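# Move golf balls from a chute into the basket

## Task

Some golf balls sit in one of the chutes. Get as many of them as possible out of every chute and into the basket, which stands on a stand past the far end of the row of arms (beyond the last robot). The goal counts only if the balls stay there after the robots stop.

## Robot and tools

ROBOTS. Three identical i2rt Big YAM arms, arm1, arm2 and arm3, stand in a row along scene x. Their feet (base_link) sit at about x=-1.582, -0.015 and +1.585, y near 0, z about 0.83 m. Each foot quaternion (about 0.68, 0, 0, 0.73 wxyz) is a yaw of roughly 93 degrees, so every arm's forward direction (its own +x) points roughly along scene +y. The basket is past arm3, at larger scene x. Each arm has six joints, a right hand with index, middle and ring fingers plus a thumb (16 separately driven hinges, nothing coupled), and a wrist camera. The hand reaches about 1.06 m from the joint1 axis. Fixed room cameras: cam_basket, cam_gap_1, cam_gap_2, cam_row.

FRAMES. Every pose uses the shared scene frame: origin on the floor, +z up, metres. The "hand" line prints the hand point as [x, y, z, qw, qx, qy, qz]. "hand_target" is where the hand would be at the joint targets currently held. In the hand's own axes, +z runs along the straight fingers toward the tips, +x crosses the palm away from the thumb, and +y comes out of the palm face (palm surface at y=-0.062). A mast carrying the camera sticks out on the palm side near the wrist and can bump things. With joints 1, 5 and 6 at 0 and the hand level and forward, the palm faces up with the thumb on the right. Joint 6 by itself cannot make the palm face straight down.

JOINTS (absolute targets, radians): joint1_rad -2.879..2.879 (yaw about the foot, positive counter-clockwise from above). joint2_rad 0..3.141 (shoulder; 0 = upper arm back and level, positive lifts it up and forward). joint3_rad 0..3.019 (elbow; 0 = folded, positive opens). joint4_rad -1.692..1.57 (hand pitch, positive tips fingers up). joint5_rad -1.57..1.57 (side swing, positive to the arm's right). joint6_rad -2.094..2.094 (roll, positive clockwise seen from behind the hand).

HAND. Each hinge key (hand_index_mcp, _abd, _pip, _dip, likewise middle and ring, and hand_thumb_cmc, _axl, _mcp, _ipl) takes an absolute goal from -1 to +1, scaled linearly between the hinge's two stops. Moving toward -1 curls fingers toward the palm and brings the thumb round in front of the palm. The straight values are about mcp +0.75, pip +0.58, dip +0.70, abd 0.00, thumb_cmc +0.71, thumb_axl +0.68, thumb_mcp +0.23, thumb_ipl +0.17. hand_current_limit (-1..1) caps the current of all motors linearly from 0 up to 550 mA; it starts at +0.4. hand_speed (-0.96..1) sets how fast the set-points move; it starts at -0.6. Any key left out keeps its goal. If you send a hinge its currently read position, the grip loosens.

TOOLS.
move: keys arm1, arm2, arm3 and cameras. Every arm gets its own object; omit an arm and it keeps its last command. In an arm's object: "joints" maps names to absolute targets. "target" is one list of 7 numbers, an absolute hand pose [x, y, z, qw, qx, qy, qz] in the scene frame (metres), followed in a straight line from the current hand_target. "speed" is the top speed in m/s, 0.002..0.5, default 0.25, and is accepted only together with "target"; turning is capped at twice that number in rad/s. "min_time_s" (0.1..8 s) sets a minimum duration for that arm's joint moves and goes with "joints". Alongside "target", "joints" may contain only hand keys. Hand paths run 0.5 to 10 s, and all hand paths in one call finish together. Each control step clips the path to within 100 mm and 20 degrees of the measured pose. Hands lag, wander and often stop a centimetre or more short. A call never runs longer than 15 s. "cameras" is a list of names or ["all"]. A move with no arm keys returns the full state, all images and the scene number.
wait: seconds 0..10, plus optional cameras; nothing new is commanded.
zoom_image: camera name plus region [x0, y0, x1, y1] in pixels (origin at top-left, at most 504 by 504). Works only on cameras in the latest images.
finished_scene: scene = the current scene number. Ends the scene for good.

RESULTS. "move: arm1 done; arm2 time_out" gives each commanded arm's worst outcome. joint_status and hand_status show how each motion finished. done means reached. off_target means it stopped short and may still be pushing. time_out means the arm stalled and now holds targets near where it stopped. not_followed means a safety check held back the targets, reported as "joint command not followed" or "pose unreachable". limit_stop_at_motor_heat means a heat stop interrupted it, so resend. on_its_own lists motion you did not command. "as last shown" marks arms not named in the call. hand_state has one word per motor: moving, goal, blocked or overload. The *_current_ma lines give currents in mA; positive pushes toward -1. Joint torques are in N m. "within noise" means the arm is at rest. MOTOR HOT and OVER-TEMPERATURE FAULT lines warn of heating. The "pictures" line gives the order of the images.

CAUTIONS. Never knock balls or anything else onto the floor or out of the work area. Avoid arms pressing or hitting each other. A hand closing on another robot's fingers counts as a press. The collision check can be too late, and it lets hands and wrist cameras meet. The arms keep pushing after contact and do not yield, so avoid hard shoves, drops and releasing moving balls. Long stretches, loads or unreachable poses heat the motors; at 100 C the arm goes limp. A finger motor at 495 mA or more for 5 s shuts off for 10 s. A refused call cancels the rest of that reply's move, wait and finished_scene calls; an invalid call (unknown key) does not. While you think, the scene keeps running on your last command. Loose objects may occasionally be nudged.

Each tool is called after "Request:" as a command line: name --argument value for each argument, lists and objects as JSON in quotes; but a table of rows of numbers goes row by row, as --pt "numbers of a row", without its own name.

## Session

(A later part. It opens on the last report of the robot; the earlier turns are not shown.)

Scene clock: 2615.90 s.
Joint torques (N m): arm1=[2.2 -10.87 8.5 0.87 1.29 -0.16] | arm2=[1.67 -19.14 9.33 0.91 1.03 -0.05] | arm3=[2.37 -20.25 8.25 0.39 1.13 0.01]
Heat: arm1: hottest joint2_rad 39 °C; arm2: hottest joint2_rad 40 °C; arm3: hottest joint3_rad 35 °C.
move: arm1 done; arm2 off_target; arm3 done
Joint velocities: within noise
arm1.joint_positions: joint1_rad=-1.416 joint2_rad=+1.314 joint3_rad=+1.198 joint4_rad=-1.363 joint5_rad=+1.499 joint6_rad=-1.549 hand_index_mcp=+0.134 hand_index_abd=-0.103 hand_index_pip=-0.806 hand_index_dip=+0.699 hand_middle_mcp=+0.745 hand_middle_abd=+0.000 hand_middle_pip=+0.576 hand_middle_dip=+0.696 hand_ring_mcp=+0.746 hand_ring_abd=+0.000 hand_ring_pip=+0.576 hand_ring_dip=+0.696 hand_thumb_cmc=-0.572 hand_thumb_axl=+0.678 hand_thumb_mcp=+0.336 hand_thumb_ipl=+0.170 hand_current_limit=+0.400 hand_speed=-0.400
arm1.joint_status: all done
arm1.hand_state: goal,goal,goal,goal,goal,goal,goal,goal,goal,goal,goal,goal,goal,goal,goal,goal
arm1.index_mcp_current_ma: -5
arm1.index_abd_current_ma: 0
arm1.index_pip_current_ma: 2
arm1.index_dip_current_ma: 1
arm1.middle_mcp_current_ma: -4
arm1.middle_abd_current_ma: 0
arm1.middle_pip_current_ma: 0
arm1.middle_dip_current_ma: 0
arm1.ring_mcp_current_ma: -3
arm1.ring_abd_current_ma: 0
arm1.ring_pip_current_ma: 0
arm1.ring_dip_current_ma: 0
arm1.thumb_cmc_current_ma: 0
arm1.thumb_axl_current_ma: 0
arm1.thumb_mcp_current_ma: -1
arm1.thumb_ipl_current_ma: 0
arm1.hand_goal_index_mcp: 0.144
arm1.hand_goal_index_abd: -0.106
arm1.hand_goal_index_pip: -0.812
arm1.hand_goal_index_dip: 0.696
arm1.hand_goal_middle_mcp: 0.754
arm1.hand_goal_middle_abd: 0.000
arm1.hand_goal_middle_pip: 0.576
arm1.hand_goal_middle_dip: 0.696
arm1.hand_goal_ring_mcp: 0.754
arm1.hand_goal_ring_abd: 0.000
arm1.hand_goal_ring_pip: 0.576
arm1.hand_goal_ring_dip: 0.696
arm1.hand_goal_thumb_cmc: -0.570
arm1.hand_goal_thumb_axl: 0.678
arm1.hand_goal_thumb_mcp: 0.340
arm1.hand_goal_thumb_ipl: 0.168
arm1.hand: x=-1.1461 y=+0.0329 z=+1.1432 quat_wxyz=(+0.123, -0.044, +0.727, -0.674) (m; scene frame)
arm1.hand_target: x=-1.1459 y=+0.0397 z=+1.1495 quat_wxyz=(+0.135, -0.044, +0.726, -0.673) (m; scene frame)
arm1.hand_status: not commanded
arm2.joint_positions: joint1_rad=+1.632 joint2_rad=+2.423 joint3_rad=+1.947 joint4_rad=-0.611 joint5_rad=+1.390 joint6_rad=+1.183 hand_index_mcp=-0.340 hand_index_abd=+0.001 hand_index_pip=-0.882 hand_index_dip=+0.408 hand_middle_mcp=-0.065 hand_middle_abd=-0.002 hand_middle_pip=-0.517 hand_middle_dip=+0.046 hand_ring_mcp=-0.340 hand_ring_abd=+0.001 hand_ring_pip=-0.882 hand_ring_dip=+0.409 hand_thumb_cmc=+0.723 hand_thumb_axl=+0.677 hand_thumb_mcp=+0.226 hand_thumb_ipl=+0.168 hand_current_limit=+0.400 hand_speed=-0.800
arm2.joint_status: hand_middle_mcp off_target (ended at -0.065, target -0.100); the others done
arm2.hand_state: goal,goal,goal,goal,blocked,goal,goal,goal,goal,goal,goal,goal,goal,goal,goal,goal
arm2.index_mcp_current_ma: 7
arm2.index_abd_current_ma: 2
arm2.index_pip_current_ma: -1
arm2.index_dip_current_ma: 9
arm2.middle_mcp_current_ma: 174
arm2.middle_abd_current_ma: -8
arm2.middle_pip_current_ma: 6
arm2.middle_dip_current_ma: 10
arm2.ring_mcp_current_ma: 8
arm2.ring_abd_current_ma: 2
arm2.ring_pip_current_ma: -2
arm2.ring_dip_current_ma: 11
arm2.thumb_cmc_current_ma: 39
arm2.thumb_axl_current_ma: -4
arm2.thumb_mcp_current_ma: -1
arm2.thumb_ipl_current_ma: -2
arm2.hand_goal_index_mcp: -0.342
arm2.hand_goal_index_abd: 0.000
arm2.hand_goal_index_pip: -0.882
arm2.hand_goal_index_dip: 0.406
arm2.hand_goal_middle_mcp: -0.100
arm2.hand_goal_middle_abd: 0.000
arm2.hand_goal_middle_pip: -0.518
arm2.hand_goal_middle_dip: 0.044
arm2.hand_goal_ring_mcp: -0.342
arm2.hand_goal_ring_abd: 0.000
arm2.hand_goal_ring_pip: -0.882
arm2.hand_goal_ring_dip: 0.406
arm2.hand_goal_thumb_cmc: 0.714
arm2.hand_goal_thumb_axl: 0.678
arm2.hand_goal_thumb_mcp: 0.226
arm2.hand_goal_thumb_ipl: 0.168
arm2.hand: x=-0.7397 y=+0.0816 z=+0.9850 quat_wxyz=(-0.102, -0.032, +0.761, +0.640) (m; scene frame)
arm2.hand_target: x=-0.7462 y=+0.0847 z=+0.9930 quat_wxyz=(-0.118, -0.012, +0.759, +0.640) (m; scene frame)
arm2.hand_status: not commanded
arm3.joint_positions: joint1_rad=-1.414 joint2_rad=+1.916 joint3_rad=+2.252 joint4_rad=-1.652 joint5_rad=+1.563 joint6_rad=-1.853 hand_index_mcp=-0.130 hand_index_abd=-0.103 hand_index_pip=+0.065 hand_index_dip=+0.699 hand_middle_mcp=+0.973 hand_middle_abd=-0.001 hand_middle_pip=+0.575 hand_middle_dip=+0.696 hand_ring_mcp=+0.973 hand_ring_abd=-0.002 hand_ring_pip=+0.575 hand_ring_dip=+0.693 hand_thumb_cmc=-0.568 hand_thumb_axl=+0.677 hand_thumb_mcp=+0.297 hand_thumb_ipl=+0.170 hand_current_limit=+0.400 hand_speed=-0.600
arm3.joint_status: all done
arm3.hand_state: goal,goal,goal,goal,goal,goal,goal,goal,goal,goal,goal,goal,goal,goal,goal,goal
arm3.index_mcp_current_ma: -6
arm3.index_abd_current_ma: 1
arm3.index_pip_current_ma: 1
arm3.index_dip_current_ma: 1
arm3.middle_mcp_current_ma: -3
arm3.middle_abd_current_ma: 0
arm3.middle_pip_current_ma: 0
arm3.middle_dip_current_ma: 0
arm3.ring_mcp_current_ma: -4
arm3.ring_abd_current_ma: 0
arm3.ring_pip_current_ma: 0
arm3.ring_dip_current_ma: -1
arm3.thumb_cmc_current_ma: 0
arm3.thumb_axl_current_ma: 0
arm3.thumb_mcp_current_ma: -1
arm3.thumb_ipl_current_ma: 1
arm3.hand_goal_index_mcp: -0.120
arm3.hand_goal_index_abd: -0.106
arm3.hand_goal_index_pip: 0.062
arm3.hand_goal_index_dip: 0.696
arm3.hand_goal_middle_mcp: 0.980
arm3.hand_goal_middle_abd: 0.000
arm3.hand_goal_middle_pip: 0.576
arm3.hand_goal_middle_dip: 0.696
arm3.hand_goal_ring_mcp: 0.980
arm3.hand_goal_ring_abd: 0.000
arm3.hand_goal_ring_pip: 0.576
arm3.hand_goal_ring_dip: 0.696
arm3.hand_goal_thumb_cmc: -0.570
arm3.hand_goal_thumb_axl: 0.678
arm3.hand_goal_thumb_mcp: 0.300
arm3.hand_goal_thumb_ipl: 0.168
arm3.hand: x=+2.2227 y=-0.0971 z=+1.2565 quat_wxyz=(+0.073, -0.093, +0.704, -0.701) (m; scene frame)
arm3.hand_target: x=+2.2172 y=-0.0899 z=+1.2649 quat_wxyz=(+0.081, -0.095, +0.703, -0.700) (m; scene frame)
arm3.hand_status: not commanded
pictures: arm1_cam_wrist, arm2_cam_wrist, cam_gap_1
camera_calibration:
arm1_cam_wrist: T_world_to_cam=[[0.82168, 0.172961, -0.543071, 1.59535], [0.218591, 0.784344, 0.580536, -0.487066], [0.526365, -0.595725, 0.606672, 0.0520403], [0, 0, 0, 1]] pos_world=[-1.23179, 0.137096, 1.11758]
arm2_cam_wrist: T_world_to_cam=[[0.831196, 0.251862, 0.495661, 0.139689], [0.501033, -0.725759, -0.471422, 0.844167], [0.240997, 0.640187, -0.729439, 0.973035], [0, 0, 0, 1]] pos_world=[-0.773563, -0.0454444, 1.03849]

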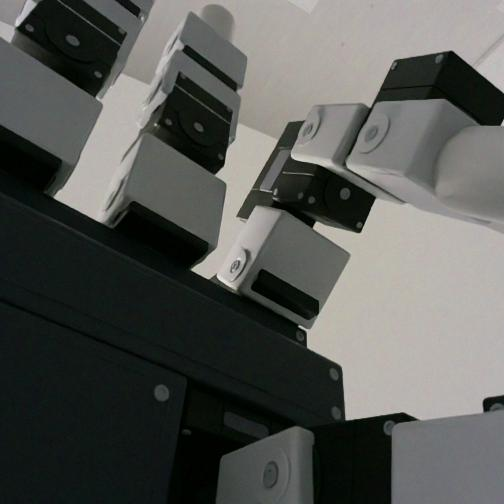

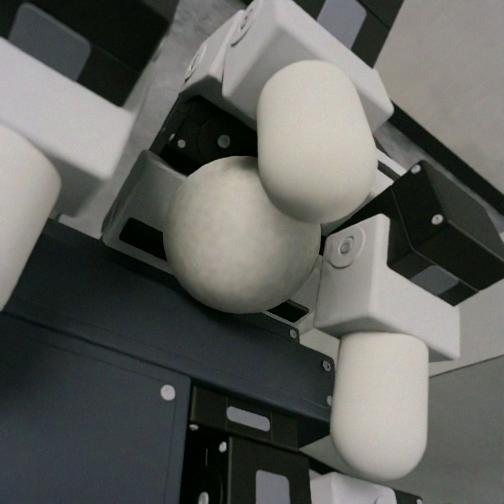

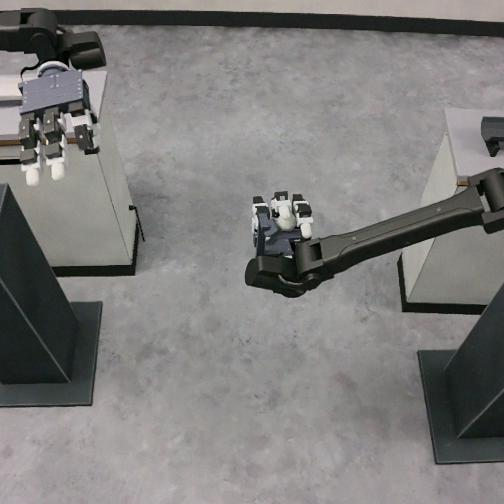

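Request:
move --arm1 '{"joints":{"joint1_rad":-0.302,"joint2_rad":1.2,"joint3_rad":1.10,"joint4_rad":-1.47,"joint6_rad":-1.53},"min_time_s":4}' --arm2 '{"joints":{"hand_middle_mcp":-0.16,"hand_middle_pip":-0.76}}' --arm3 '{"joints":{"joint1_rad":0,"joint2_rad":1.7,"joint3_rad":2.1,"joint4_rad":-1.66},"min_time_s":4}' --cameras '["arm2_cam_wrist","cam_gap_1","cam_row","cam_basket"]'

Request:
zoom_image --camera "cam_gap_1" --region '[45, 65, 95, 115]'

Request:
zoom_image --camera "cam_row" --region '[0, 215, 80, 255]'

Scene clock: 2635.83 s.
Joint torques (N m): arm1=[2.02 -9.47 8.31 -0.47 1.28 0.03] | arm2=[1.49 -19.14 9.44 0.94 1.01 -0.06] | arm3=[2.02 -16.97 8.14 0.46 1.12 0.02]
Heat: arm1: hottest joint2_rad 37 °C; arm2: hottest joint2_rad 40 °C; arm3: hottest joint2_rad 34 °C.
move: arm1 done; arm2 off_target; arm3 done
Joint velocities: within noise
arm1.joint_positions: joint1_rad=-0.315 joint2_rad=+1.216 joint3_rad=+1.099 joint4_rad=-1.459 joint5_rad=+1.499 joint6_rad=-1.541 hand_index_mcp=+0.135 hand_index_abd=-0.103 hand_index_pip=-0.806 hand_index_dip=+0.699 hand_middle_mcp=+0.745 hand_middle_abd=+0.000 hand_middle_pip=+0.576 hand_middle_dip=+0.696 hand_ring_mcp=+0.746 hand_ring_abd=+0.000 hand_ring_pip=+0.576 hand_ring_dip=+0.696 hand_thumb_cmc=-0.572 hand_thumb_axl=+0.678 hand_thumb_mcp=+0.337 hand_thumb_ipl=+0.170 hand_current_limit=+0.400 hand_speed=-0.400
arm1.joint_status: all done
arm1.hand_state: goal,goal,goal,goal,goal,goal,goal,goal,goal,goal,goal,goal,goal,goal,goal,goal
arm1.index_mcp_current_ma: -4
arm1.index_abd_current_ma: 0
arm1.index_pip_current_ma: 2
arm1.index_dip_current_ma: 1
arm1.middle_mcp_current_ma: -4
arm1.middle_abd_current_ma: 0
arm1.middle_pip_current_ma: 0
arm1.middle_dip_current_ma: 0
arm1.ring_mcp_current_ma: -3
arm1.ring_abd_current_ma: 0
arm1.ring_pip_current_ma: 0
arm1.ring_dip_current_ma: 0
arm1.thumb_cmc_current_ma: 0
arm1.thumb_axl_current_ma: 0
arm1.thumb_mcp_current_ma: -1
arm1.thumb_ipl_current_ma: 0
arm1.hand_goal_index_mcp: 0.144
arm1.hand_goal_index_abd: -0.106
arm1.hand_goal_index_pip: -0.812
arm1.hand_goal_index_dip: 0.696
arm1.hand_goal_middle_mcp: 0.754
arm1.hand_goal_middle_abd: 0.000
arm1.hand_goal_middle_pip: 0.576
arm1.hand_goal_middle_dip: 0.696
arm1.hand_goal_ring_mcp: 0.754
arm1.hand_goal_ring_abd: 0.000
arm1.hand_goal_ring_pip: 0.576
arm1.hand_goal_ring_dip: 0.696
arm1.hand_goal_thumb_cmc: -0.570
arm1.hand_goal_thumb_axl: 0.678
arm1.hand_goal_thumb_mcp: 0.340
arm1.hand_goal_thumb_ipl: 0.168
arm1.hand: x=-1.3379 y=+0.4091 z=+1.1299 quat_wxyz=(+0.428, -0.446, +0.576, -0.535) (m; scene frame)
arm1.hand_target: x=-1.3428 y=+0.4092 z=+1.1359 quat_wxyz=(+0.437, -0.445, +0.577, -0.528) (m; scene frame)
arm1.hand_status: not commanded
arm2.joint_positions: joint1_rad=+1.632 joint2_rad=+2.423 joint3_rad=+1.947 joint4_rad=-0.611 joint5_rad=+1.390 joint6_rad=+1.183 hand_index_mcp=-0.340 hand_index_abd=+0.001 hand_index_pip=-0.882 hand_index_dip=+0.408 hand_middle_mcp=-0.077 hand_middle_abd=-0.007 hand_middle_pip=-0.691 hand_middle_dip=+0.052 hand_ring_mcp=-0.340 hand_ring_abd=+0.001 hand_ring_pip=-0.882 hand_ring_dip=+0.409 hand_thumb_cmc=+0.723 hand_thumb_axl=+0.677 hand_thumb_mcp=+0.226 hand_thumb_ipl=+0.168 hand_current_limit=+0.400 hand_speed=-0.800
arm2.joint_status: hand_middle_mcp off_target (ended at -0.077, target -0.160); hand_middle_pip off_target (ended at -0.691, target -0.760)
arm2.hand_state: goal,goal,goal,goal,blocked,goal,blocked,goal,goal,goal,goal,goal,goal,goal,goal,goal
arm2.index_mcp_current_ma: 7
arm2.index_abd_current_ma: 2
arm2.index_pip_current_ma: -1
arm2.index_dip_current_ma: 9
arm2.middle_mcp_current_ma: 385
arm2.middle_abd_current_ma: -25
arm2.middle_pip_current_ma: 333
arm2.middle_dip_current_ma: 36
arm2.ring_mcp_current_ma: 8
arm2.ring_abd_current_ma: 2
arm2.ring_pip_current_ma: -2
arm2.ring_dip_current_ma: 11
arm2.thumb_cmc_current_ma: 39
arm2.thumb_axl_current_ma: -4
arm2.thumb_mcp_current_ma: -1
arm2.thumb_ipl_current_ma: -2
arm2.hand_goal_index_mcp: -0.342
arm2.hand_goal_index_abd: 0.000
arm2.hand_goal_index_pip: -0.882
arm2.hand_goal_index_dip: 0.406
arm2.hand_goal_middle_mcp: -0.160
arm2.hand_goal_middle_abd: 0.000
arm2.hand_goal_middle_pip: -0.760
arm2.hand_goal_middle_dip: 0.044
arm2.hand_goal_ring_mcp: -0.342
arm2.hand_goal_ring_abd: 0.000
arm2.hand_goal_ring_pip: -0.882
arm2.hand_goal_ring_dip: 0.406
arm2.hand_goal_thumb_cmc: 0.714
arm2.hand_goal_thumb_axl: 0.678
arm2.hand_goal_thumb_mcp: 0.226
arm2.hand_goal_thumb_ipl: 0.168
arm2.hand: x=-0.7397 y=+0.0816 z=+0.9850 quat_wxyz=(-0.102, -0.032, +0.761, +0.640) (m; scene frame)
arm2.hand_target: x=-0.7462 y=+0.0847 z=+0.9930 quat_wxyz=(-0.118, -0.012, +0.759, +0.640) (m; scene frame)
arm2.hand_status: not commanded
arm3.joint_positions: joint1_rad=-0.003 joint2_rad=+1.719 joint3_rad=+2.103 joint4_rad=-1.652 joint5_rad=+1.563 joint6_rad=-1.853 hand_index_mcp=-0.129 hand_index_abd=-0.103 hand_index_pip=+0.065 hand_index_dip=+0.699 hand_middle_mcp=+0.973 hand_middle_abd=-0.001 hand_middle_pip=+0.575 hand_middle_dip=+0.696 hand_ring_mcp=+0.973 hand_ring_abd=-0.002 hand_ring_pip=+0.575 hand_ring_dip=+0.693 hand_thumb_cmc=-0.568 hand_thumb_axl=+0.677 hand_thumb_mcp=+0.298 hand_thumb_ipl=+0.170 hand_current_limit=+0.400 hand_speed=-0.600
arm3.joint_status: all done
arm3.hand_state: goal,goal,goal,goal,goal,goal,goal,goal,goal,goal,goal,goal,goal,goal,goal,goal
arm3.index_mcp_current_ma: -5
arm3.index_abd_current_ma: 1
arm3.index_pip_current_ma: 1
arm3.index_dip_current_ma: 1
arm3.middle_mcp_current_ma: -3
arm3.middle_abd_current_ma: 0
arm3.middle_pip_current_ma: 0
arm3.middle_dip_current_ma: 0
arm3.ring_mcp_current_ma: -4
arm3.ring_abd_current_ma: 0
arm3.ring_pip_current_ma: 0
arm3.ring_dip_current_ma: -1
arm3.thumb_cmc_current_ma: 0
arm3.thumb_axl_current_ma: 0
arm3.thumb_mcp_current_ma: -1
arm3.thumb_ipl_current_ma: 1
arm3.hand_goal_index_mcp: -0.120
arm3.hand_goal_index_abd: -0.106
arm3.hand_goal_index_pip: 0.062
arm3.hand_goal_index_dip: 0.696
arm3.hand_goal_middle_mcp: 0.980
arm3.hand_goal_middle_abd: 0.000
arm3.hand_goal_middle_pip: 0.576
arm3.hand_goal_middle_dip: 0.696
arm3.hand_goal_ring_mcp: 0.980
arm3.hand_goal_ring_abd: 0.000
arm3.hand_goal_ring_pip: 0.576
arm3.hand_goal_ring_dip: 0.696
arm3.hand_goal_thumb_cmc: -0.570
arm3.hand_goal_thumb_axl: 0.678
arm3.hand_goal_thumb_mcp: 0.300
arm3.hand_goal_thumb_ipl: 0.168
arm3.hand: x=+1.7178 y=+0.4867 z=+1.3069 quat_wxyz=(+0.522, -0.516, +0.488, -0.473) (m; scene frame)
arm3.hand_target: x=+1.7172 y=+0.4791 z=+1.3156 quat_wxyz=(+0.525, -0.513, +0.490, -0.470) (m; scene frame)
arm3.hand_status: not commanded
pictures: arm2_cam_wrist, cam_basket, cam_gap_1, cam_row
camera_calibration:
arm2_cam_wrist: T_world_to_cam=[[0.831196, 0.251862, 0.495661, 0.139689], [0.501033, -0.725759, -0.471422, 0.844167], [0.240997, 0.640187, -0.729439, 0.973035], [0, 0, 0, 1]] pos_world=[-0.773563, -0.0454444, 1.03849]

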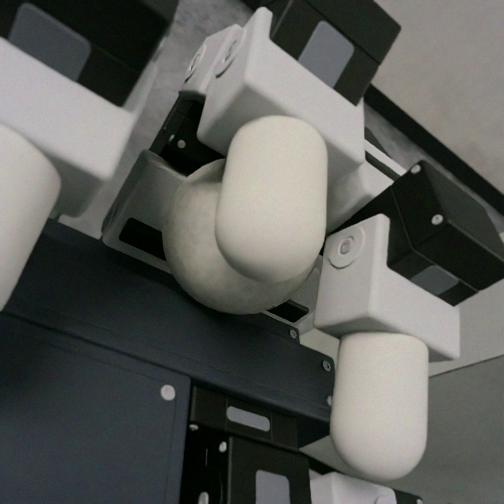

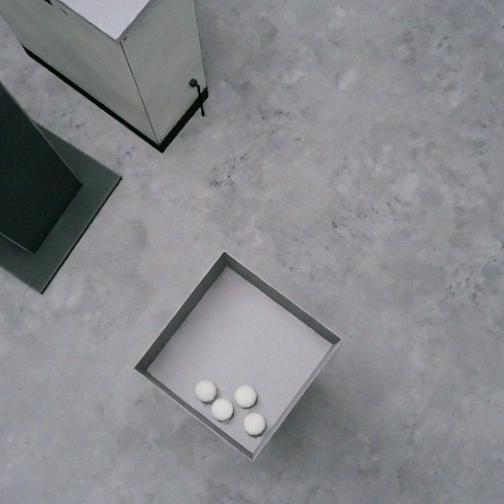

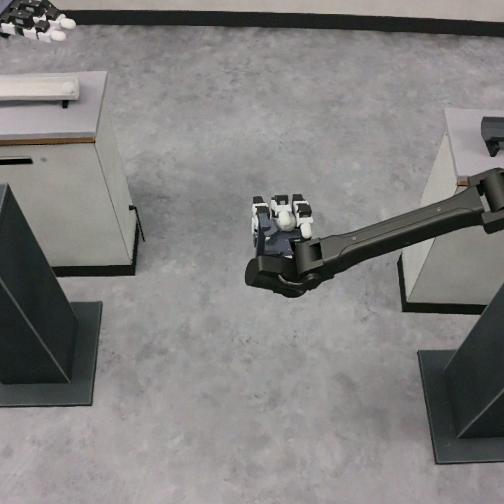

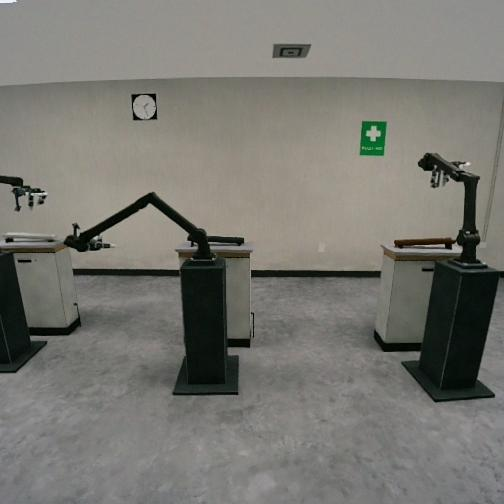

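Scaled by 10.080.

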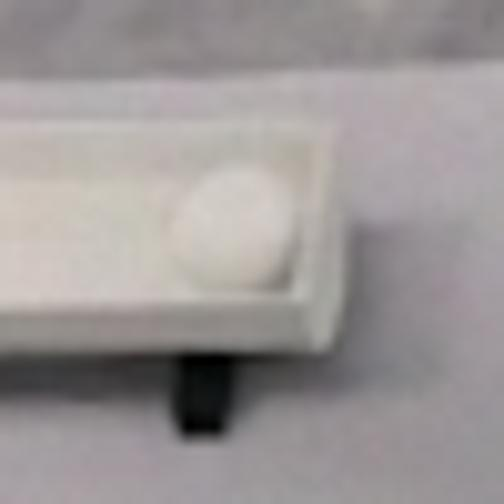

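Scaled by 6.300.

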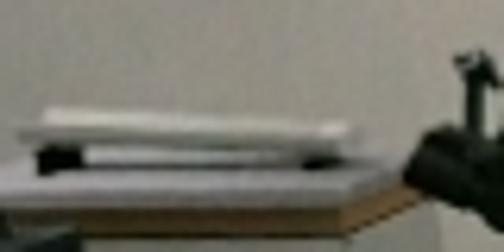

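Request:
move --arm1 '{"joints":{"joint2_rad":1.738,"joint3_rad":1.090,"joint4_rad":-0.942},"min_time_s":3}' --arm2 '{"joints":{"joint2_rad":1.85,"joint3_rad":1.95,"joint4_rad":-1.16},"min_time_s":3}' --arm3 '{"joints":{"joint1_rad":1.46},"min_time_s":4}' --cameras '["cam_gap_1"]'

Request:
zoom_image --camera "cam_gap_1" --region '[0, 30, 90, 120]'

Request:
move --arm1 '{"joints":{"joint2_rad":1.783,"joint3_rad":1.062,"joint4_rad":-0.854},"min_time_s":2}' --arm2 '{"joints":{"joint1_rad":-1.45,"joint2_rad":1.7,"joint3_rad":1.75,"joint4_rad":0.2,"joint5_rad":0,"joint6_rad":0.12},"min_time_s":6}' --cameras '["cam_gap_1"]'

Request:
zoom_image --camera "cam_gap_1" --region '[0, 30, 90, 120]'

Scene clock: 2655.63 s.
Joint torques (N m): arm1=[1.96 -13.27 6.64 0.58 1.29 0.03] | arm2=[1.55 -17.44 7.35 0.24 1 -0.05] | arm3=[1.73 -17.03 8.14 0.46 1.12 0.02]
Heat: arm1: hottest joint2_rad 36 °C; arm2: hottest joint2_rad 40 °C; arm3: hottest joint2_rad 34 °C.
move: arm1 done; arm2 done; arm3 done
Joint velocities: within noise
arm1.joint_positions: joint1_rad=-0.315 joint2_rad=+1.728 joint3_rad=+1.088 joint4_rad=-0.955 joint5_rad=+1.499 joint6_rad=-1.541 hand_index_mcp=+0.135 hand_index_abd=-0.103 hand_index_pip=-0.806 hand_index_dip=+0.699 hand_middle_mcp=+0.745 hand_middle_abd=+0.000 hand_middle_pip=+0.576 hand_middle_dip=+0.696 hand_ring_mcp=+0.746 hand_ring_abd=+0.000 hand_ring_pip=+0.576 hand_ring_dip=+0.696 hand_thumb_cmc=-0.572 hand_thumb_axl=+0.678 hand_thumb_mcp=+0.337 hand_thumb_ipl=+0.170 hand_current_limit=+0.400 hand_speed=-0.400
arm1.joint_status: all done
arm1.hand_state: goal,goal,goal,goal,goal,goal,goal,goal,goal,goal,goal,goal,goal,goal,goal,goal
arm1.index_mcp_current_ma: -4
arm1.index_abd_current_ma: 0
arm1.index_pip_current_ma: 2
arm1.index_dip_current_ma: 1
arm1.middle_mcp_current_ma: -4
arm1.middle_abd_current_ma: 0
arm1.middle_pip_current_ma: 0
arm1.middle_dip_current_ma: 0
arm1.ring_mcp_current_ma: -3
arm1.ring_abd_current_ma: 0
arm1.ring_pip_current_ma: 0
arm1.ring_dip_current_ma: 0
arm1.thumb_cmc_current_ma: 0
arm1.thumb_axl_current_ma: 0
arm1.thumb_mcp_current_ma: -1
arm1.thumb_ipl_current_ma: 0
arm1.hand_goal_index_mcp: 0.144
arm1.hand_goal_index_abd: -0.106
arm1.hand_goal_index_pip: -0.812
arm1.hand_goal_index_dip: 0.696
arm1.hand_goal_middle_mcp: 0.754
arm1.hand_goal_middle_abd: 0.000
arm1.hand_goal_middle_pip: 0.576
arm1.hand_goal_middle_dip: 0.696
arm1.hand_goal_ring_mcp: 0.754
arm1.hand_goal_ring_abd: 0.000
arm1.hand_goal_ring_pip: 0.576
arm1.hand_goal_ring_dip: 0.696
arm1.hand_goal_thumb_cmc: -0.570
arm1.hand_goal_thumb_axl: 0.678
arm1.hand_goal_thumb_mcp: 0.340
arm1.hand_goal_thumb_ipl: 0.168
arm1.hand: x=-1.3087 y=+0.5222 z=+0.9298 quat_wxyz=(+0.423, -0.451, +0.572, -0.539) (m; scene frame)
arm1.hand_target: x=-1.3136 y=+0.5291 z=+0.9265 quat_wxyz=(+0.431, -0.450, +0.572, -0.533) (m; scene frame)
arm1.hand_status: not commanded
arm2.joint_positions: joint1_rad=+1.632 joint2_rad=+1.879 joint3_rad=+1.947 joint4_rad=-1.154 joint5_rad=+1.390 joint6_rad=+1.183 hand_index_mcp=-0.340 hand_index_abd=+0.001 hand_index_pip=-0.882 hand_index_dip=+0.408 hand_middle_mcp=-0.077 hand_middle_abd=-0.007 hand_middle_pip=-0.691 hand_middle_dip=+0.052 hand_ring_mcp=-0.340 hand_ring_abd=+0.001 hand_ring_pip=-0.882 hand_ring_dip=+0.409 hand_thumb_cmc=+0.723 hand_thumb_axl=+0.677 hand_thumb_mcp=+0.226 hand_thumb_ipl=+0.168 hand_current_limit=+0.400 hand_speed=-0.800
arm2.joint_status: all done
arm2.hand_state: goal,goal,goal,goal,blocked,goal,blocked,goal,goal,goal,goal,goal,goal,goal,goal,goal
arm2.index_mcp_current_ma: 7
arm2.index_abd_current_ma: 2
arm2.index_pip_current_ma: -1
arm2.index_dip_current_ma: 9
arm2.middle_mcp_current_ma: 385
arm2.middle_abd_current_ma: -26
arm2.middle_pip_current_ma: 333
arm2.middle_dip_current_ma: 36
arm2.ring_mcp_current_ma: 8
arm2.ring_abd_current_ma: 2
arm2.ring_pip_current_ma: -2
arm2.ring_dip_current_ma: 11
arm2.thumb_cmc_current_ma: 39
arm2.thumb_axl_current_ma: -4
arm2.thumb_mcp_current_ma: -1
arm2.thumb_ipl_current_ma: -2
arm2.hand_goal_index_mcp: -0.342
arm2.hand_goal_index_abd: 0.000
arm2.hand_goal_index_pip: -0.882
arm2.hand_goal_index_dip: 0.406
arm2.hand_goal_middle_mcp: -0.160
arm2.hand_goal_middle_abd: 0.000
arm2.hand_goal_middle_pip: -0.760
arm2.hand_goal_middle_dip: 0.044
arm2.hand_goal_ring_mcp: -0.342
arm2.hand_goal_ring_abd: 0.000
arm2.hand_goal_ring_pip: -0.882
arm2.hand_goal_ring_dip: 0.406
arm2.hand_goal_thumb_cmc: 0.714
arm2.hand_goal_thumb_axl: 0.678
arm2.hand_goal_thumb_mcp: 0.226
arm2.hand_goal_thumb_ipl: 0.168
arm2.hand: x=-0.6269 y=+0.0946 z=+1.3267 quat_wxyz=(-0.103, -0.031, +0.761, +0.640) (m; scene frame)
arm2.hand_target: x=-0.6146 y=+0.0992 z=+1.3445 quat_wxyz=(-0.113, -0.017, +0.759, +0.641) (m; scene frame)
arm2.hand_status: not commanded
arm3.joint_positions: joint1_rad=+1.458 joint2_rad=+1.719 joint3_rad=+2.103 joint4_rad=-1.652 joint5_rad=+1.563 joint6_rad=-1.853 hand_index_mcp=-0.128 hand_index_abd=-0.103 hand_index_pip=+0.065 hand_index_dip=+0.699 hand_middle_mcp=+0.973 hand_middle_abd=-0.001 hand_middle_pip=+0.575 hand_middle_dip=+0.696 hand_ring_mcp=+0.973 hand_ring_abd=-0.002 hand_ring_pip=+0.575 hand_ring_dip=+0.693 hand_thumb_cmc=-0.568 hand_thumb_axl=+0.677 hand_thumb_mcp=+0.298 hand_thumb_ipl=+0.170 hand_current_limit=+0.400 hand_speed=-0.600
arm3.joint_status: all done
arm3.hand_state: goal,goal,goal,goal,goal,goal,goal,goal,goal,goal,goal,goal,goal,goal,goal,goal
arm3.index_mcp_current_ma: -5
arm3.index_abd_current_ma: 1
arm3.index_pip_current_ma: 1
arm3.index_dip_current_ma: 1
arm3.middle_mcp_current_ma: -3
arm3.middle_abd_current_ma: 0
arm3.middle_pip_current_ma: 0
arm3.middle_dip_current_ma: 0
arm3.ring_mcp_current_ma: -4
arm3.ring_abd_current_ma: 0
arm3.ring_pip_current_ma: 0
arm3.ring_dip_current_ma: -1
arm3.thumb_cmc_current_ma: 0
arm3.thumb_axl_current_ma: 0
arm3.thumb_mcp_current_ma: -1
arm3.thumb_ipl_current_ma: 1
arm3.hand_goal_index_mcp: -0.120
arm3.hand_goal_index_abd: -0.106
arm3.hand_goal_index_pip: 0.062
arm3.hand_goal_index_dip: 0.696
arm3.hand_goal_middle_mcp: 0.980
arm3.hand_goal_middle_abd: 0.000
arm3.hand_goal_middle_pip: 0.576
arm3.hand_goal_middle_dip: 0.696
arm3.hand_goal_ring_mcp: 0.980
arm3.hand_goal_ring_abd: 0.000
arm3.hand_goal_ring_pip: 0.576
arm3.hand_goal_ring_dip: 0.696
arm3.hand_goal_thumb_cmc: -0.570
arm3.hand_goal_thumb_axl: 0.678
arm3.hand_goal_thumb_mcp: 0.300
arm3.hand_goal_thumb_ipl: 0.168
arm3.hand: x=+1.0459 y=+0.1221 z=+1.3075 quat_wxyz=(+0.705, -0.709, +0.020, -0.004) (m; scene frame)
arm3.hand_target: x=+1.0535 y=+0.1209 z=+1.3162 quat_wxyz=(+0.705, -0.709, +0.023, +0.000) (m; scene frame)
arm3.hand_status: not commanded
pictures: cam_gap_1

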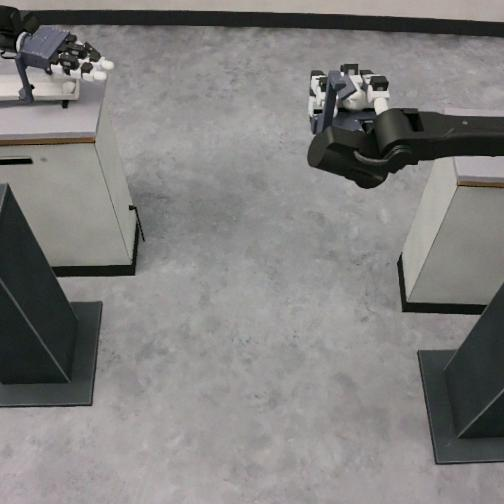

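Scaled by 5.600.

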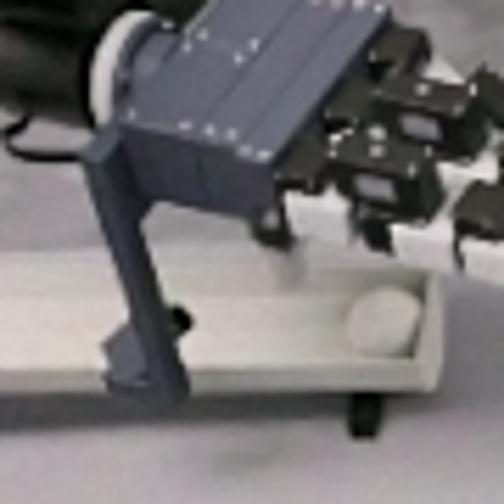

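Scene clock: 2662.33 s.
Joint torques (N m): arm1=[2.02 -13.16 6.17 0.65 1.28 0.03] | arm2=[3.19 -18.08 8.17 2.55 -0.15 -0.21] | arm3=[1.44 -16.97 8.1 0.46 1.12 0.02]
Heat: arm1: hottest joint2_rad 36 °C; arm2: hottest joint2_rad 39 °C; arm3: hottest joint2_rad 34 °C.
move: arm1 done; arm2 done
Joint velocities: within noise
arm1.joint_positions: joint1_rad=-0.315 joint2_rad=+1.768 joint3_rad=+1.062 joint4_rad=-0.866 joint5_rad=+1.499 joint6_rad=-1.541 hand_index_mcp=+0.135 hand_index_abd=-0.103 hand_index_pip=-0.806 hand_index_dip=+0.699 hand_middle_mcp=+0.745 hand_middle_abd=+0.000 hand_middle_pip=+0.576 hand_middle_dip=+0.696 hand_ring_mcp=+0.746 hand_ring_abd=+0.000 hand_ring_pip=+0.576 hand_ring_dip=+0.696 hand_thumb_cmc=-0.572 hand_thumb_axl=+0.678 hand_thumb_mcp=+0.337 hand_thumb_ipl=+0.170 hand_current_limit=+0.400 hand_speed=-0.400
arm1.joint_status: all done
arm1.hand_state: goal,goal,goal,goal,goal,goal,goal,goal,goal,goal,goal,goal,goal,goal,goal,goal
arm1.index_mcp_current_ma: -4
arm1.index_abd_current_ma: 0
arm1.index_pip_current_ma: 2
arm1.index_dip_current_ma: 1
arm1.middle_mcp_current_ma: -4
arm1.middle_abd_current_ma: 0
arm1.middle_pip_current_ma: 0
arm1.middle_dip_current_ma: 0
arm1.ring_mcp_current_ma: -3
arm1.ring_abd_current_ma: 0
arm1.ring_pip_current_ma: 0
arm1.ring_dip_current_ma: 0
arm1.thumb_cmc_current_ma: 0
arm1.thumb_axl_current_ma: 0
arm1.thumb_mcp_current_ma: -1
arm1.thumb_ipl_current_ma: 0
arm1.hand_goal_index_mcp: 0.144
arm1.hand_goal_index_abd: -0.106
arm1.hand_goal_index_pip: -0.812
arm1.hand_goal_index_dip: 0.696
arm1.hand_goal_middle_mcp: 0.754
arm1.hand_goal_middle_abd: 0.000
arm1.hand_goal_middle_pip: 0.576
arm1.hand_goal_middle_dip: 0.696
arm1.hand_goal_ring_mcp: 0.754
arm1.hand_goal_ring_abd: 0.000
arm1.hand_goal_ring_pip: 0.576
arm1.hand_goal_ring_dip: 0.696
arm1.hand_goal_thumb_cmc: -0.570
arm1.hand_goal_thumb_axl: 0.678
arm1.hand_goal_thumb_mcp: 0.340
arm1.hand_goal_thumb_ipl: 0.168
arm1.hand: x=-1.3079 y=+0.5244 z=+0.9050 quat_wxyz=(+0.429, -0.445, +0.577, -0.534) (m; scene frame)
arm1.hand_target: x=-1.3131 y=+0.5300 z=+0.8992 quat_wxyz=(+0.436, -0.446, +0.576, -0.529) (m; scene frame)
arm1.hand_status: not commanded
arm2.joint_positions: joint1_rad=-1.458 joint2_rad=+1.742 joint3_rad=+1.748 joint4_rad=+0.179 joint5_rad=+0.001 joint6_rad=+0.130 hand_index_mcp=-0.341 hand_index_abd=+0.001 hand_index_pip=-0.882 hand_index_dip=+0.408 hand_middle_mcp=-0.077 hand_middle_abd=-0.007 hand_middle_pip=-0.691 hand_middle_dip=+0.052 hand_ring_mcp=-0.340 hand_ring_abd=+0.001 hand_ring_pip=-0.882 hand_ring_dip=+0.409 hand_thumb_cmc=+0.723 hand_thumb_axl=+0.677 hand_thumb_mcp=+0.226 hand_thumb_ipl=+0.168 hand_current_limit=+0.400 hand_speed=-0.800
arm2.joint_status: all done
arm2.hand_state: goal,goal,goal,goal,blocked,goal,blocked,goal,goal,goal,goal,goal,goal,goal,goal,goal
arm2.index_mcp_current_ma: 5
arm2.index_abd_current_ma: 2
arm2.index_pip_current_ma: -1
arm2.index_dip_current_ma: 9
arm2.middle_mcp_current_ma: 385
arm2.middle_abd_current_ma: -26
arm2.middle_pip_current_ma: 333
arm2.middle_dip_current_ma: 36
arm2.ring_mcp_current_ma: 8
arm2.ring_abd_current_ma: 2
arm2.ring_pip_current_ma: -2
arm2.ring_dip_current_ma: 11
arm2.thumb_cmc_current_ma: 39
arm2.thumb_axl_current_ma: -4
arm2.thumb_mcp_current_ma: -1
arm2.thumb_ipl_current_ma: -2
arm2.hand_goal_index_mcp: -0.342
arm2.hand_goal_index_abd: 0.000
arm2.hand_goal_index_pip: -0.882
arm2.hand_goal_index_dip: 0.406
arm2.hand_goal_middle_mcp: -0.160
arm2.hand_goal_middle_abd: 0.000
arm2.hand_goal_middle_pip: -0.760
arm2.hand_goal_middle_dip: 0.044
arm2.hand_goal_ring_mcp: -0.342
arm2.hand_goal_ring_abd: 0.000
arm2.hand_goal_ring_pip: -0.882
arm2.hand_goal_ring_dip: 0.406
arm2.hand_goal_thumb_cmc: 0.714
arm2.hand_goal_thumb_axl: 0.678
arm2.hand_goal_thumb_mcp: 0.226
arm2.hand_goal_thumb_ipl: 0.168
arm2.hand: x=+0.7525 y=+0.0674 z=+1.4423 quat_wxyz=(+0.456, +0.448, +0.463, +0.614) (m; scene frame)
arm2.hand_target: x=+0.7281 y=+0.0701 z=+1.4794 quat_wxyz=(+0.469, +0.427, +0.449, +0.630) (m; scene frame)
arm2.hand_status: not commanded
arm3: as last shown
pictures: cam_gap_1

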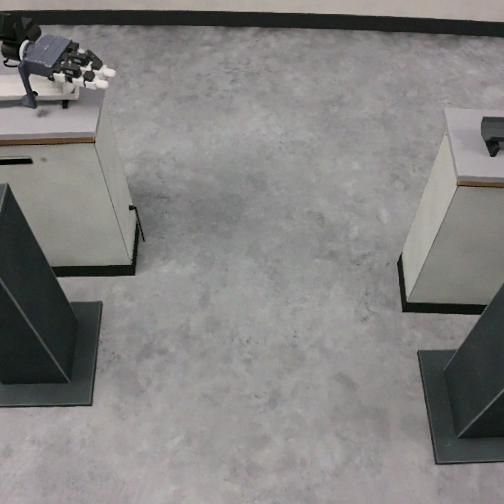

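Scaled by 5.600.

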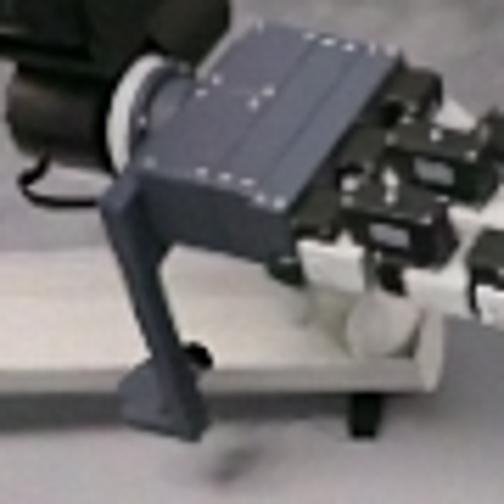

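Request:
move --arm1 '{"joints":{"joint2_rad":1.812,"joint3_rad":1.044,"joint4_rad":-0.795},"min_time_s":2}' --arm2 '{"joints":{"joint1_rad":-1.490,"joint2_rad":2.2,"joint3_rad":1.70,"joint4_rad":0.65,"joint5_rad":0,"joint6_rad":0.113},"min_time_s":4}' --cameras '["cam_gap_1","arm2_cam_wrist"]'

Request:
zoom_image --camera "cam_gap_1" --region '[0, 30, 90, 120]'

Scene clock: 2684.80 s.
Joint torques (N m): arm1=[1.96 -13.27 5.9 0.65 1.28 0.03] | arm2=[0.56 -18.61 7.38 2.61 -0.17 -0.23] | arm3=[1.49 -16.91 8.12 0.47 1.11 0.02]
Heat: arm1: hottest joint2_rad 36 °C; arm2: hottest joint2_rad 40 °C; arm3: hottest joint2_rad 33 °C.
move: arm1 done; arm2 done
Joint velocities: within noise
arm1.joint_positions: joint1_rad=-0.315 joint2_rad=+1.797 joint3_rad=+1.045 joint4_rad=-0.807 joint5_rad=+1.499 joint6_rad=-1.541 hand_index_mcp=+0.135 hand_index_abd=-0.103 hand_index_pip=-0.806 hand_index_dip=+0.699 hand_middle_mcp=+0.745 hand_middle_abd=+0.000 hand_middle_pip=+0.576 hand_middle_dip=+0.696 hand_ring_mcp=+0.746 hand_ring_abd=+0.000 hand_ring_pip=+0.576 hand_ring_dip=+0.696 hand_thumb_cmc=-0.572 hand_thumb_axl=+0.678 hand_thumb_mcp=+0.337 hand_thumb_ipl=+0.170 hand_current_limit=+0.400 hand_speed=-0.400
arm1.joint_status: all done
arm1.hand_state: goal,goal,goal,goal,goal,goal,goal,goal,goal,goal,goal,goal,goal,goal,goal,goal
arm1.index_mcp_current_ma: -4
arm1.index_abd_current_ma: 0
arm1.index_pip_current_ma: 2
arm1.index_dip_current_ma: 1
arm1.middle_mcp_current_ma: -4
arm1.middle_abd_current_ma: 0
arm1.middle_pip_current_ma: 0
arm1.middle_dip_current_ma: 0
arm1.ring_mcp_current_ma: -3
arm1.ring_abd_current_ma: 0
arm1.ring_pip_current_ma: 0
arm1.ring_dip_current_ma: 0
arm1.thumb_cmc_current_ma: 0
arm1.thumb_axl_current_ma: 0
arm1.thumb_mcp_current_ma: -1
arm1.thumb_ipl_current_ma: 0
arm1.hand_goal_index_mcp: 0.144
arm1.hand_goal_index_abd: -0.106
arm1.hand_goal_index_pip: -0.812
arm1.hand_goal_index_dip: 0.696
arm1.hand_goal_middle_mcp: 0.754
arm1.hand_goal_middle_abd: 0.000
arm1.hand_goal_middle_pip: 0.576
arm1.hand_goal_middle_dip: 0.696
arm1.hand_goal_ring_mcp: 0.754
arm1.hand_goal_ring_abd: 0.000
arm1.hand_goal_ring_pip: 0.576
arm1.hand_goal_ring_dip: 0.696
arm1.hand_goal_thumb_cmc: -0.570
arm1.hand_goal_thumb_axl: 0.678
arm1.hand_goal_thumb_mcp: 0.340
arm1.hand_goal_thumb_ipl: 0.168
arm1.hand: x=-1.3077 y=+0.5248 z=+0.8879 quat_wxyz=(+0.433, -0.441, +0.580, -0.531) (m; scene frame)
arm1.hand_target: x=-1.3129 y=+0.5300 z=+0.8818 quat_wxyz=(+0.439, -0.443, +0.578, -0.526) (m; scene frame)
arm1.hand_status: not commanded
arm2.joint_positions: joint1_rad=-1.477 joint2_rad=+2.194 joint3_rad=+1.696 joint4_rad=+0.629 joint5_rad=+0.001 joint6_rad=+0.123 hand_index_mcp=-0.341 hand_index_abd=+0.001 hand_index_pip=-0.882 hand_index_dip=+0.408 hand_middle_mcp=-0.077 hand_middle_abd=-0.007 hand_middle_pip=-0.691 hand_middle_dip=+0.052 hand_ring_mcp=-0.341 hand_ring_abd=+0.001 hand_ring_pip=-0.882 hand_ring_dip=+0.409 hand_thumb_cmc=+0.723 hand_thumb_axl=+0.677 hand_thumb_mcp=+0.226 hand_thumb_ipl=+0.168 hand_current_limit=+0.400 hand_speed=-0.800
arm2.joint_status: all done
arm2.hand_state: goal,goal,goal,goal,blocked,goal,blocked,goal,goal,goal,goal,goal,goal,goal,goal,goal
arm2.index_mcp_current_ma: 4
arm2.index_abd_current_ma: 2
arm2.index_pip_current_ma: -1
arm2.index_dip_current_ma: 9
arm2.middle_mcp_current_ma: 385
arm2.middle_abd_current_ma: -26
arm2.middle_pip_current_ma: 333
arm2.middle_dip_current_ma: 36
arm2.ring_mcp_current_ma: 5
arm2.ring_abd_current_ma: 2
arm2.ring_pip_current_ma: -2
arm2.ring_dip_current_ma: 11
arm2.thumb_cmc_current_ma: 39
arm2.thumb_axl_current_ma: -4
arm2.thumb_mcp_current_ma: -1
arm2.thumb_ipl_current_ma: -2
arm2.hand_goal_index_mcp: -0.342
arm2.hand_goal_index_abd: 0.000
arm2.hand_goal_index_pip: -0.882
arm2.hand_goal_index_dip: 0.406
arm2.hand_goal_middle_mcp: -0.160
arm2.hand_goal_middle_abd: 0.000
arm2.hand_goal_middle_pip: -0.760
arm2.hand_goal_middle_dip: 0.044
arm2.hand_goal_ring_mcp: -0.342
arm2.hand_goal_ring_abd: 0.000
arm2.hand_goal_ring_pip: -0.882
arm2.hand_goal_ring_dip: 0.406
arm2.hand_goal_thumb_cmc: 0.714
arm2.hand_goal_thumb_axl: 0.678
arm2.hand_goal_thumb_mcp: 0.226
arm2.hand_goal_thumb_ipl: 0.168
arm2.hand: x=+0.8535 y=+0.0682 z=+1.1504 quat_wxyz=(+0.454, +0.465, +0.475, +0.594) (m; scene frame)
arm2.hand_target: x=+0.8537 y=+0.0574 z=+1.1522 quat_wxyz=(+0.464, +0.461, +0.470, +0.594) (m; scene frame)
arm2.hand_status: not commanded
arm3: as last shown
pictures: arm2_cam_wrist, cam_gap_1
camera_calibration:
arm2_cam_wrist: T_world_to_cam=[[0.0690615, -0.86661, 0.494185, -0.534717], [-0.594838, -0.433447, -0.676972, 1.26592], [0.800873, -0.247207, -0.545427, 0.0892962], [0, 0, 0, 1]] pos_world=[0.718429, 0.107392, 1.16994]

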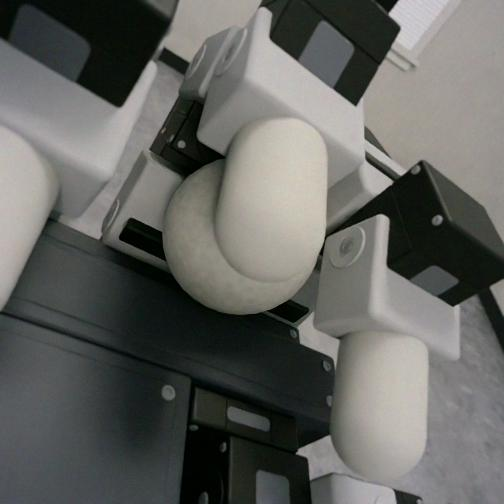

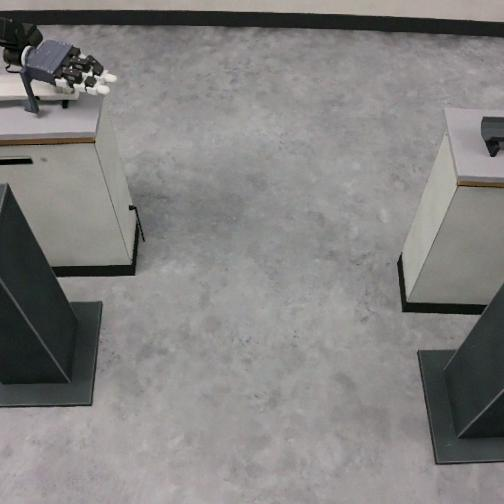

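Scaled by 5.600.

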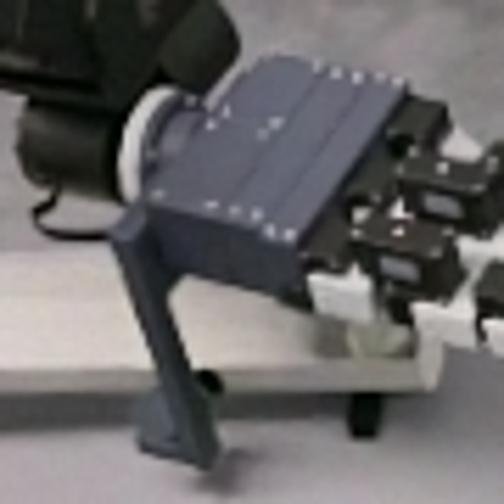

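Request:
move --arm1 '{"joints":{"hand_speed":-0.9,"hand_index_mcp":-0.13,"hand_index_pip":-0.42}}' --arm2 '{"joints":{"joint2_rad":2.369,"joint3_rad":1.676,"joint4_rad":0.82},"min_time_s":3}' --cameras '["cam_gap_1"]'

Request:
zoom_image --camera "cam_gap_1" --region '[0, 30, 90, 120]'

Request:
move --arm1 '{"joints":{"hand_thumb_mcp":0.14}}' --arm2 '{"joints":{"hand_speed":-0.85,"hand_middle_mcp":0.2,"hand_middle_pip":-0.5,"hand_middle_dip":0.3}}' --cameras '["arm2_cam_wrist"]'

Scene clock: 2692.23 s.
Joint torques (N m): arm1=[1.85 -13.22 5.86 0.66 1.27 0.03] | arm2=[0.62 -19.49 6.46 2.67 -0.17 -0.23] | arm3=[1.49 -16.91 8.13 0.46 1.12 0.02]
Heat: arm1: hottest joint2_rad 36 °C; arm2: hottest joint2_rad 39 °C; arm3: hottest joint2_rad 33 °C.
move: arm1 done; arm2 done
Joint velocities: within noise
arm1.joint_positions: joint1_rad=-0.315 joint2_rad=+1.797 joint3_rad=+1.045 joint4_rad=-0.807 joint5_rad=+1.499 joint6_rad=-1.541 hand_index_mcp=-0.130 hand_index_abd=-0.103 hand_index_pip=-0.421 hand_index_dip=+0.699 hand_middle_mcp=+0.745 hand_middle_abd=+0.000 hand_middle_pip=+0.576 hand_middle_dip=+0.696 hand_ring_mcp=+0.746 hand_ring_abd=+0.000 hand_ring_pip=+0.576 hand_ring_dip=+0.696 hand_thumb_cmc=-0.572 hand_thumb_axl=+0.678 hand_thumb_mcp=+0.337 hand_thumb_ipl=+0.170 hand_current_limit=+0.400 hand_speed=-0.900
arm1.joint_status: all done
arm1.hand_state: goal,goal,goal,goal,goal,goal,goal,goal,goal,goal,goal,goal,goal,goal,goal,goal
arm1.index_mcp_current_ma: 0
arm1.index_abd_current_ma: 0
arm1.index_pip_current_ma: 0
arm1.index_dip_current_ma: 1
arm1.middle_mcp_current_ma: -4
arm1.middle_abd_current_ma: 0
arm1.middle_pip_current_ma: 0
arm1.middle_dip_current_ma: 0
arm1.ring_mcp_current_ma: -3
arm1.ring_abd_current_ma: 0
arm1.ring_pip_current_ma: 0
arm1.ring_dip_current_ma: 0
arm1.thumb_cmc_current_ma: 0
arm1.thumb_axl_current_ma: 0
arm1.thumb_mcp_current_ma: -1
arm1.thumb_ipl_current_ma: 0
arm1.hand_goal_index_mcp: -0.130
arm1.hand_goal_index_abd: -0.106
arm1.hand_goal_index_pip: -0.420
arm1.hand_goal_index_dip: 0.696
arm1.hand_goal_middle_mcp: 0.754
arm1.hand_goal_middle_abd: 0.000
arm1.hand_goal_middle_pip: 0.576
arm1.hand_goal_middle_dip: 0.696
arm1.hand_goal_ring_mcp: 0.754
arm1.hand_goal_ring_abd: 0.000
arm1.hand_goal_ring_pip: 0.576
arm1.hand_goal_ring_dip: 0.696
arm1.hand_goal_thumb_cmc: -0.570
arm1.hand_goal_thumb_axl: 0.678
arm1.hand_goal_thumb_mcp: 0.340
arm1.hand_goal_thumb_ipl: 0.168
arm1.hand: x=-1.3077 y=+0.5248 z=+0.8879 quat_wxyz=(+0.433, -0.441, +0.580, -0.531) (m; scene frame)
arm1.hand_target: x=-1.3129 y=+0.5300 z=+0.8818 quat_wxyz=(+0.439, -0.443, +0.578, -0.526) (m; scene frame)
arm1.hand_status: not commanded
arm2.joint_positions: joint1_rad=-1.477 joint2_rad=+2.358 joint3_rad=+1.674 joint4_rad=+0.799 joint5_rad=+0.001 joint6_rad=+0.123 hand_index_mcp=-0.341 hand_index_abd=+0.001 hand_index_pip=-0.882 hand_index_dip=+0.408 hand_middle_mcp=-0.077 hand_middle_abd=-0.007 hand_middle_pip=-0.691 hand_middle_dip=+0.052 hand_ring_mcp=-0.341 hand_ring_abd=+0.001 hand_ring_pip=-0.882 hand_ring_dip=+0.409 hand_thumb_cmc=+0.723 hand_thumb_axl=+0.677 hand_thumb_mcp=+0.226 hand_thumb_ipl=+0.168 hand_current_limit=+0.400 hand_speed=-0.800
arm2.joint_status: all done
arm2.hand_state: goal,goal,goal,goal,blocked,goal,blocked,goal,goal,goal,goal,goal,goal,goal,goal,goal
arm2.index_mcp_current_ma: 4
arm2.index_abd_current_ma: 2
arm2.index_pip_current_ma: -1
arm2.index_dip_current_ma: 9
arm2.middle_mcp_current_ma: 385
arm2.middle_abd_current_ma: -26
arm2.middle_pip_current_ma: 333
arm2.middle_dip_current_ma: 36
arm2.ring_mcp_current_ma: 5
arm2.ring_abd_current_ma: 2
arm2.ring_pip_current_ma: -2
arm2.ring_dip_current_ma: 11
arm2.thumb_cmc_current_ma: 39
arm2.thumb_axl_current_ma: -4
arm2.thumb_mcp_current_ma: -1
arm2.thumb_ipl_current_ma: -2
arm2.hand_goal_index_mcp: -0.342
arm2.hand_goal_index_abd: 0.000
arm2.hand_goal_index_pip: -0.882
arm2.hand_goal_index_dip: 0.406
arm2.hand_goal_middle_mcp: -0.160
arm2.hand_goal_middle_abd: 0.000
arm2.hand_goal_middle_pip: -0.760
arm2.hand_goal_middle_dip: 0.044
arm2.hand_goal_ring_mcp: -0.342
arm2.hand_goal_ring_abd: 0.000
arm2.hand_goal_ring_pip: -0.882
arm2.hand_goal_ring_dip: 0.406
arm2.hand_goal_thumb_cmc: 0.714
arm2.hand_goal_thumb_axl: 0.678
arm2.hand_goal_thumb_mcp: 0.226
arm2.hand_goal_thumb_ipl: 0.168
arm2.hand: x=+0.8542 y=+0.0682 z=+1.0390 quat_wxyz=(+0.450, +0.469, +0.479, +0.590) (m; scene frame)
arm2.hand_target: x=+0.8540 y=+0.0573 z=+1.0356 quat_wxyz=(+0.459, +0.467, +0.476, +0.588) (m; scene frame)
arm2.hand_status: not commanded
arm3: as last shown
pictures: cam_gap_1

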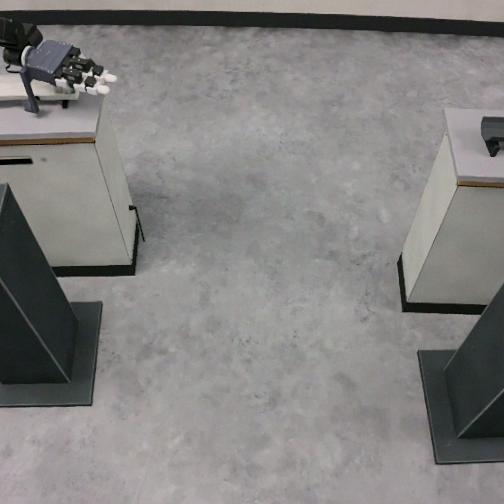

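Scaled by 5.600.

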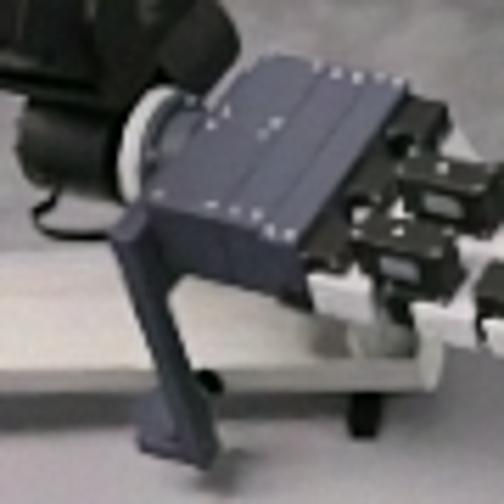

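Scene clock: 2693.40 s.
Joint torques (N m): arm1=[1.61 -13.27 5.87 0.65 1.28 0.03] | arm2=[0.91 -19.02 6.45 2.73 -0.14 -0.24] | arm3=[1.44 -16.97 8.13 0.46 1.12 0.02]
Heat: arm1: hottest joint2_rad 36 °C; arm2: hottest joint2_rad 39 °C; arm3: hottest joint2_rad 33 °C.
move: arm1 off_target; arm2 done
Joint velocities: within noise
arm1.joint_positions: joint1_rad=-0.311 joint2_rad=+1.797 joint3_rad=+1.045 joint4_rad=-0.807 joint5_rad=+1.499 joint6_rad=-1.541 hand_index_mcp=-0.115 hand_index_abd=-0.109 hand_index_pip=-0.420 hand_index_dip=+0.696 hand_middle_mcp=+0.745 hand_middle_abd=+0.000 hand_middle_pip=+0.576 hand_middle_dip=+0.696 hand_ring_mcp=+0.746 hand_ring_abd=+0.000 hand_ring_pip=+0.576 hand_ring_dip=+0.696 hand_thumb_cmc=-0.578 hand_thumb_axl=+0.678 hand_thumb_mcp=+0.228 hand_thumb_ipl=+0.188 hand_current_limit=+0.400 hand_speed=-0.900
arm1.joint_status: hand_thumb_mcp off_target (ended at +0.228, target +0.140)
arm1.hand_state: goal,goal,goal,goal,goal,goal,goal,goal,goal,goal,goal,goal,goal,goal,blocked,goal
arm1.index_mcp_current_ma: 10
arm1.index_abd_current_ma: -1
arm1.index_pip_current_ma: 0
arm1.index_dip_current_ma: 0
arm1.middle_mcp_current_ma: -4
arm1.middle_abd_current_ma: 0
arm1.middle_pip_current_ma: 0
arm1.middle_dip_current_ma: 0
arm1.ring_mcp_current_ma: -3
arm1.ring_abd_current_ma: 0
arm1.ring_pip_current_ma: 0
arm1.ring_dip_current_ma: 0
arm1.thumb_cmc_current_ma: -3
arm1.thumb_axl_current_ma: 0
arm1.thumb_mcp_current_ma: 266
arm1.thumb_ipl_current_ma: 23
arm1.hand_goal_index_mcp: -0.130
arm1.hand_goal_index_abd: -0.106
arm1.hand_goal_index_pip: -0.420
arm1.hand_goal_index_dip: 0.696
arm1.hand_goal_middle_mcp: 0.754
arm1.hand_goal_middle_abd: 0.000
arm1.hand_goal_middle_pip: 0.576
arm1.hand_goal_middle_dip: 0.696
arm1.hand_goal_ring_mcp: 0.754
arm1.hand_goal_ring_abd: 0.000
arm1.hand_goal_ring_pip: 0.576
arm1.hand_goal_ring_dip: 0.696
arm1.hand_goal_thumb_cmc: -0.570
arm1.hand_goal_thumb_axl: 0.678
arm1.hand_goal_thumb_mcp: 0.140
arm1.hand_goal_thumb_ipl: 0.168
arm1.hand: x=-1.3096 y=+0.5261 z=+0.8878 quat_wxyz=(+0.434, -0.443, +0.579, -0.530) (m; scene frame)
arm1.hand_target: x=-1.3129 y=+0.5301 z=+0.8818 quat_wxyz=(+0.439, -0.443, +0.578, -0.526) (m; scene frame)
arm1.hand_status: not commanded
arm2.joint_positions: joint1_rad=-1.477 joint2_rad=+2.358 joint3_rad=+1.674 joint4_rad=+0.799 joint5_rad=+0.001 joint6_rad=+0.123 hand_index_mcp=-0.341 hand_index_abd=+0.001 hand_index_pip=-0.882 hand_index_dip=+0.408 hand_middle_mcp=+0.203 hand_middle_abd=-0.003 hand_middle_pip=-0.505 hand_middle_dip=+0.297 hand_ring_mcp=-0.341 hand_ring_abd=+0.001 hand_ring_pip=-0.882 hand_ring_dip=+0.409 hand_thumb_cmc=+0.723 hand_thumb_axl=+0.677 hand_thumb_mcp=+0.226 hand_thumb_ipl=+0.168 hand_current_limit=+0.400 hand_speed=-0.850
arm2.joint_status: all done
arm2.hand_state: goal,goal,goal,goal,goal,goal,goal,goal,goal,goal,goal,goal,goal,goal,goal,goal
arm2.index_mcp_current_ma: 4
arm2.index_abd_current_ma: 2
arm2.index_pip_current_ma: -1
arm2.index_dip_current_ma: 9
arm2.middle_mcp_current_ma: 12
arm2.middle_abd_current_ma: -13
arm2.middle_pip_current_ma: -21
arm2.middle_dip_current_ma: -14
arm2.ring_mcp_current_ma: 5
arm2.ring_abd_current_ma: 2
arm2.ring_pip_current_ma: -2
arm2.ring_dip_current_ma: 11
arm2.thumb_cmc_current_ma: 39
arm2.thumb_axl_current_ma: -4
arm2.thumb_mcp_current_ma: -1
arm2.thumb_ipl_current_ma: -2
arm2.hand_goal_index_mcp: -0.342
arm2.hand_goal_index_abd: 0.000
arm2.hand_goal_index_pip: -0.882
arm2.hand_goal_index_dip: 0.406
arm2.hand_goal_middle_mcp: 0.200
arm2.hand_goal_middle_abd: 0.000
arm2.hand_goal_middle_pip: -0.500
arm2.hand_goal_middle_dip: 0.300
arm2.hand_goal_ring_mcp: -0.342
arm2.hand_goal_ring_abd: 0.000
arm2.hand_goal_ring_pip: -0.882
arm2.hand_goal_ring_dip: 0.406
arm2.hand_goal_thumb_cmc: 0.714
arm2.hand_goal_thumb_axl: 0.678
arm2.hand_goal_thumb_mcp: 0.226
arm2.hand_goal_thumb_ipl: 0.168
arm2.hand: x=+0.8542 y=+0.0682 z=+1.0390 quat_wxyz=(+0.450, +0.469, +0.479, +0.590) (m; scene frame)
arm2.hand_target: x=+0.8540 y=+0.0573 z=+1.0356 quat_wxyz=(+0.459, +0.467, +0.476, +0.588) (m; scene frame)
arm2.hand_status: not commanded
arm3: as last shown
pictures: arm2_cam_wrist
camera_calibration:
arm2_cam_wrist: T_world_to_cam=[[0.0769032, -0.86551, 0.494954, -0.487285], [-0.605431, -0.434959, -0.666531, 1.18937], [0.792174, -0.248402, -0.557456, 0.0479745], [0, 0, 0, 1]] pos_world=[0.71955, 0.107495, 1.06068]

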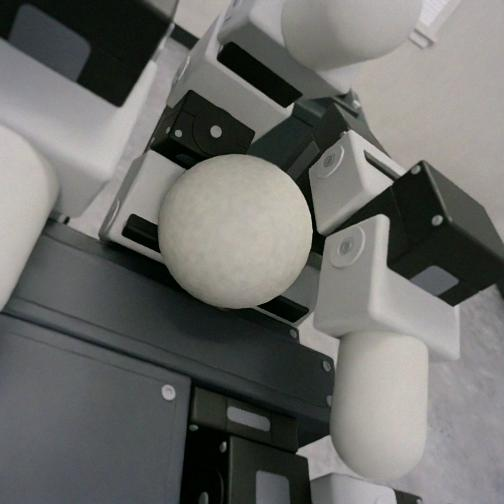

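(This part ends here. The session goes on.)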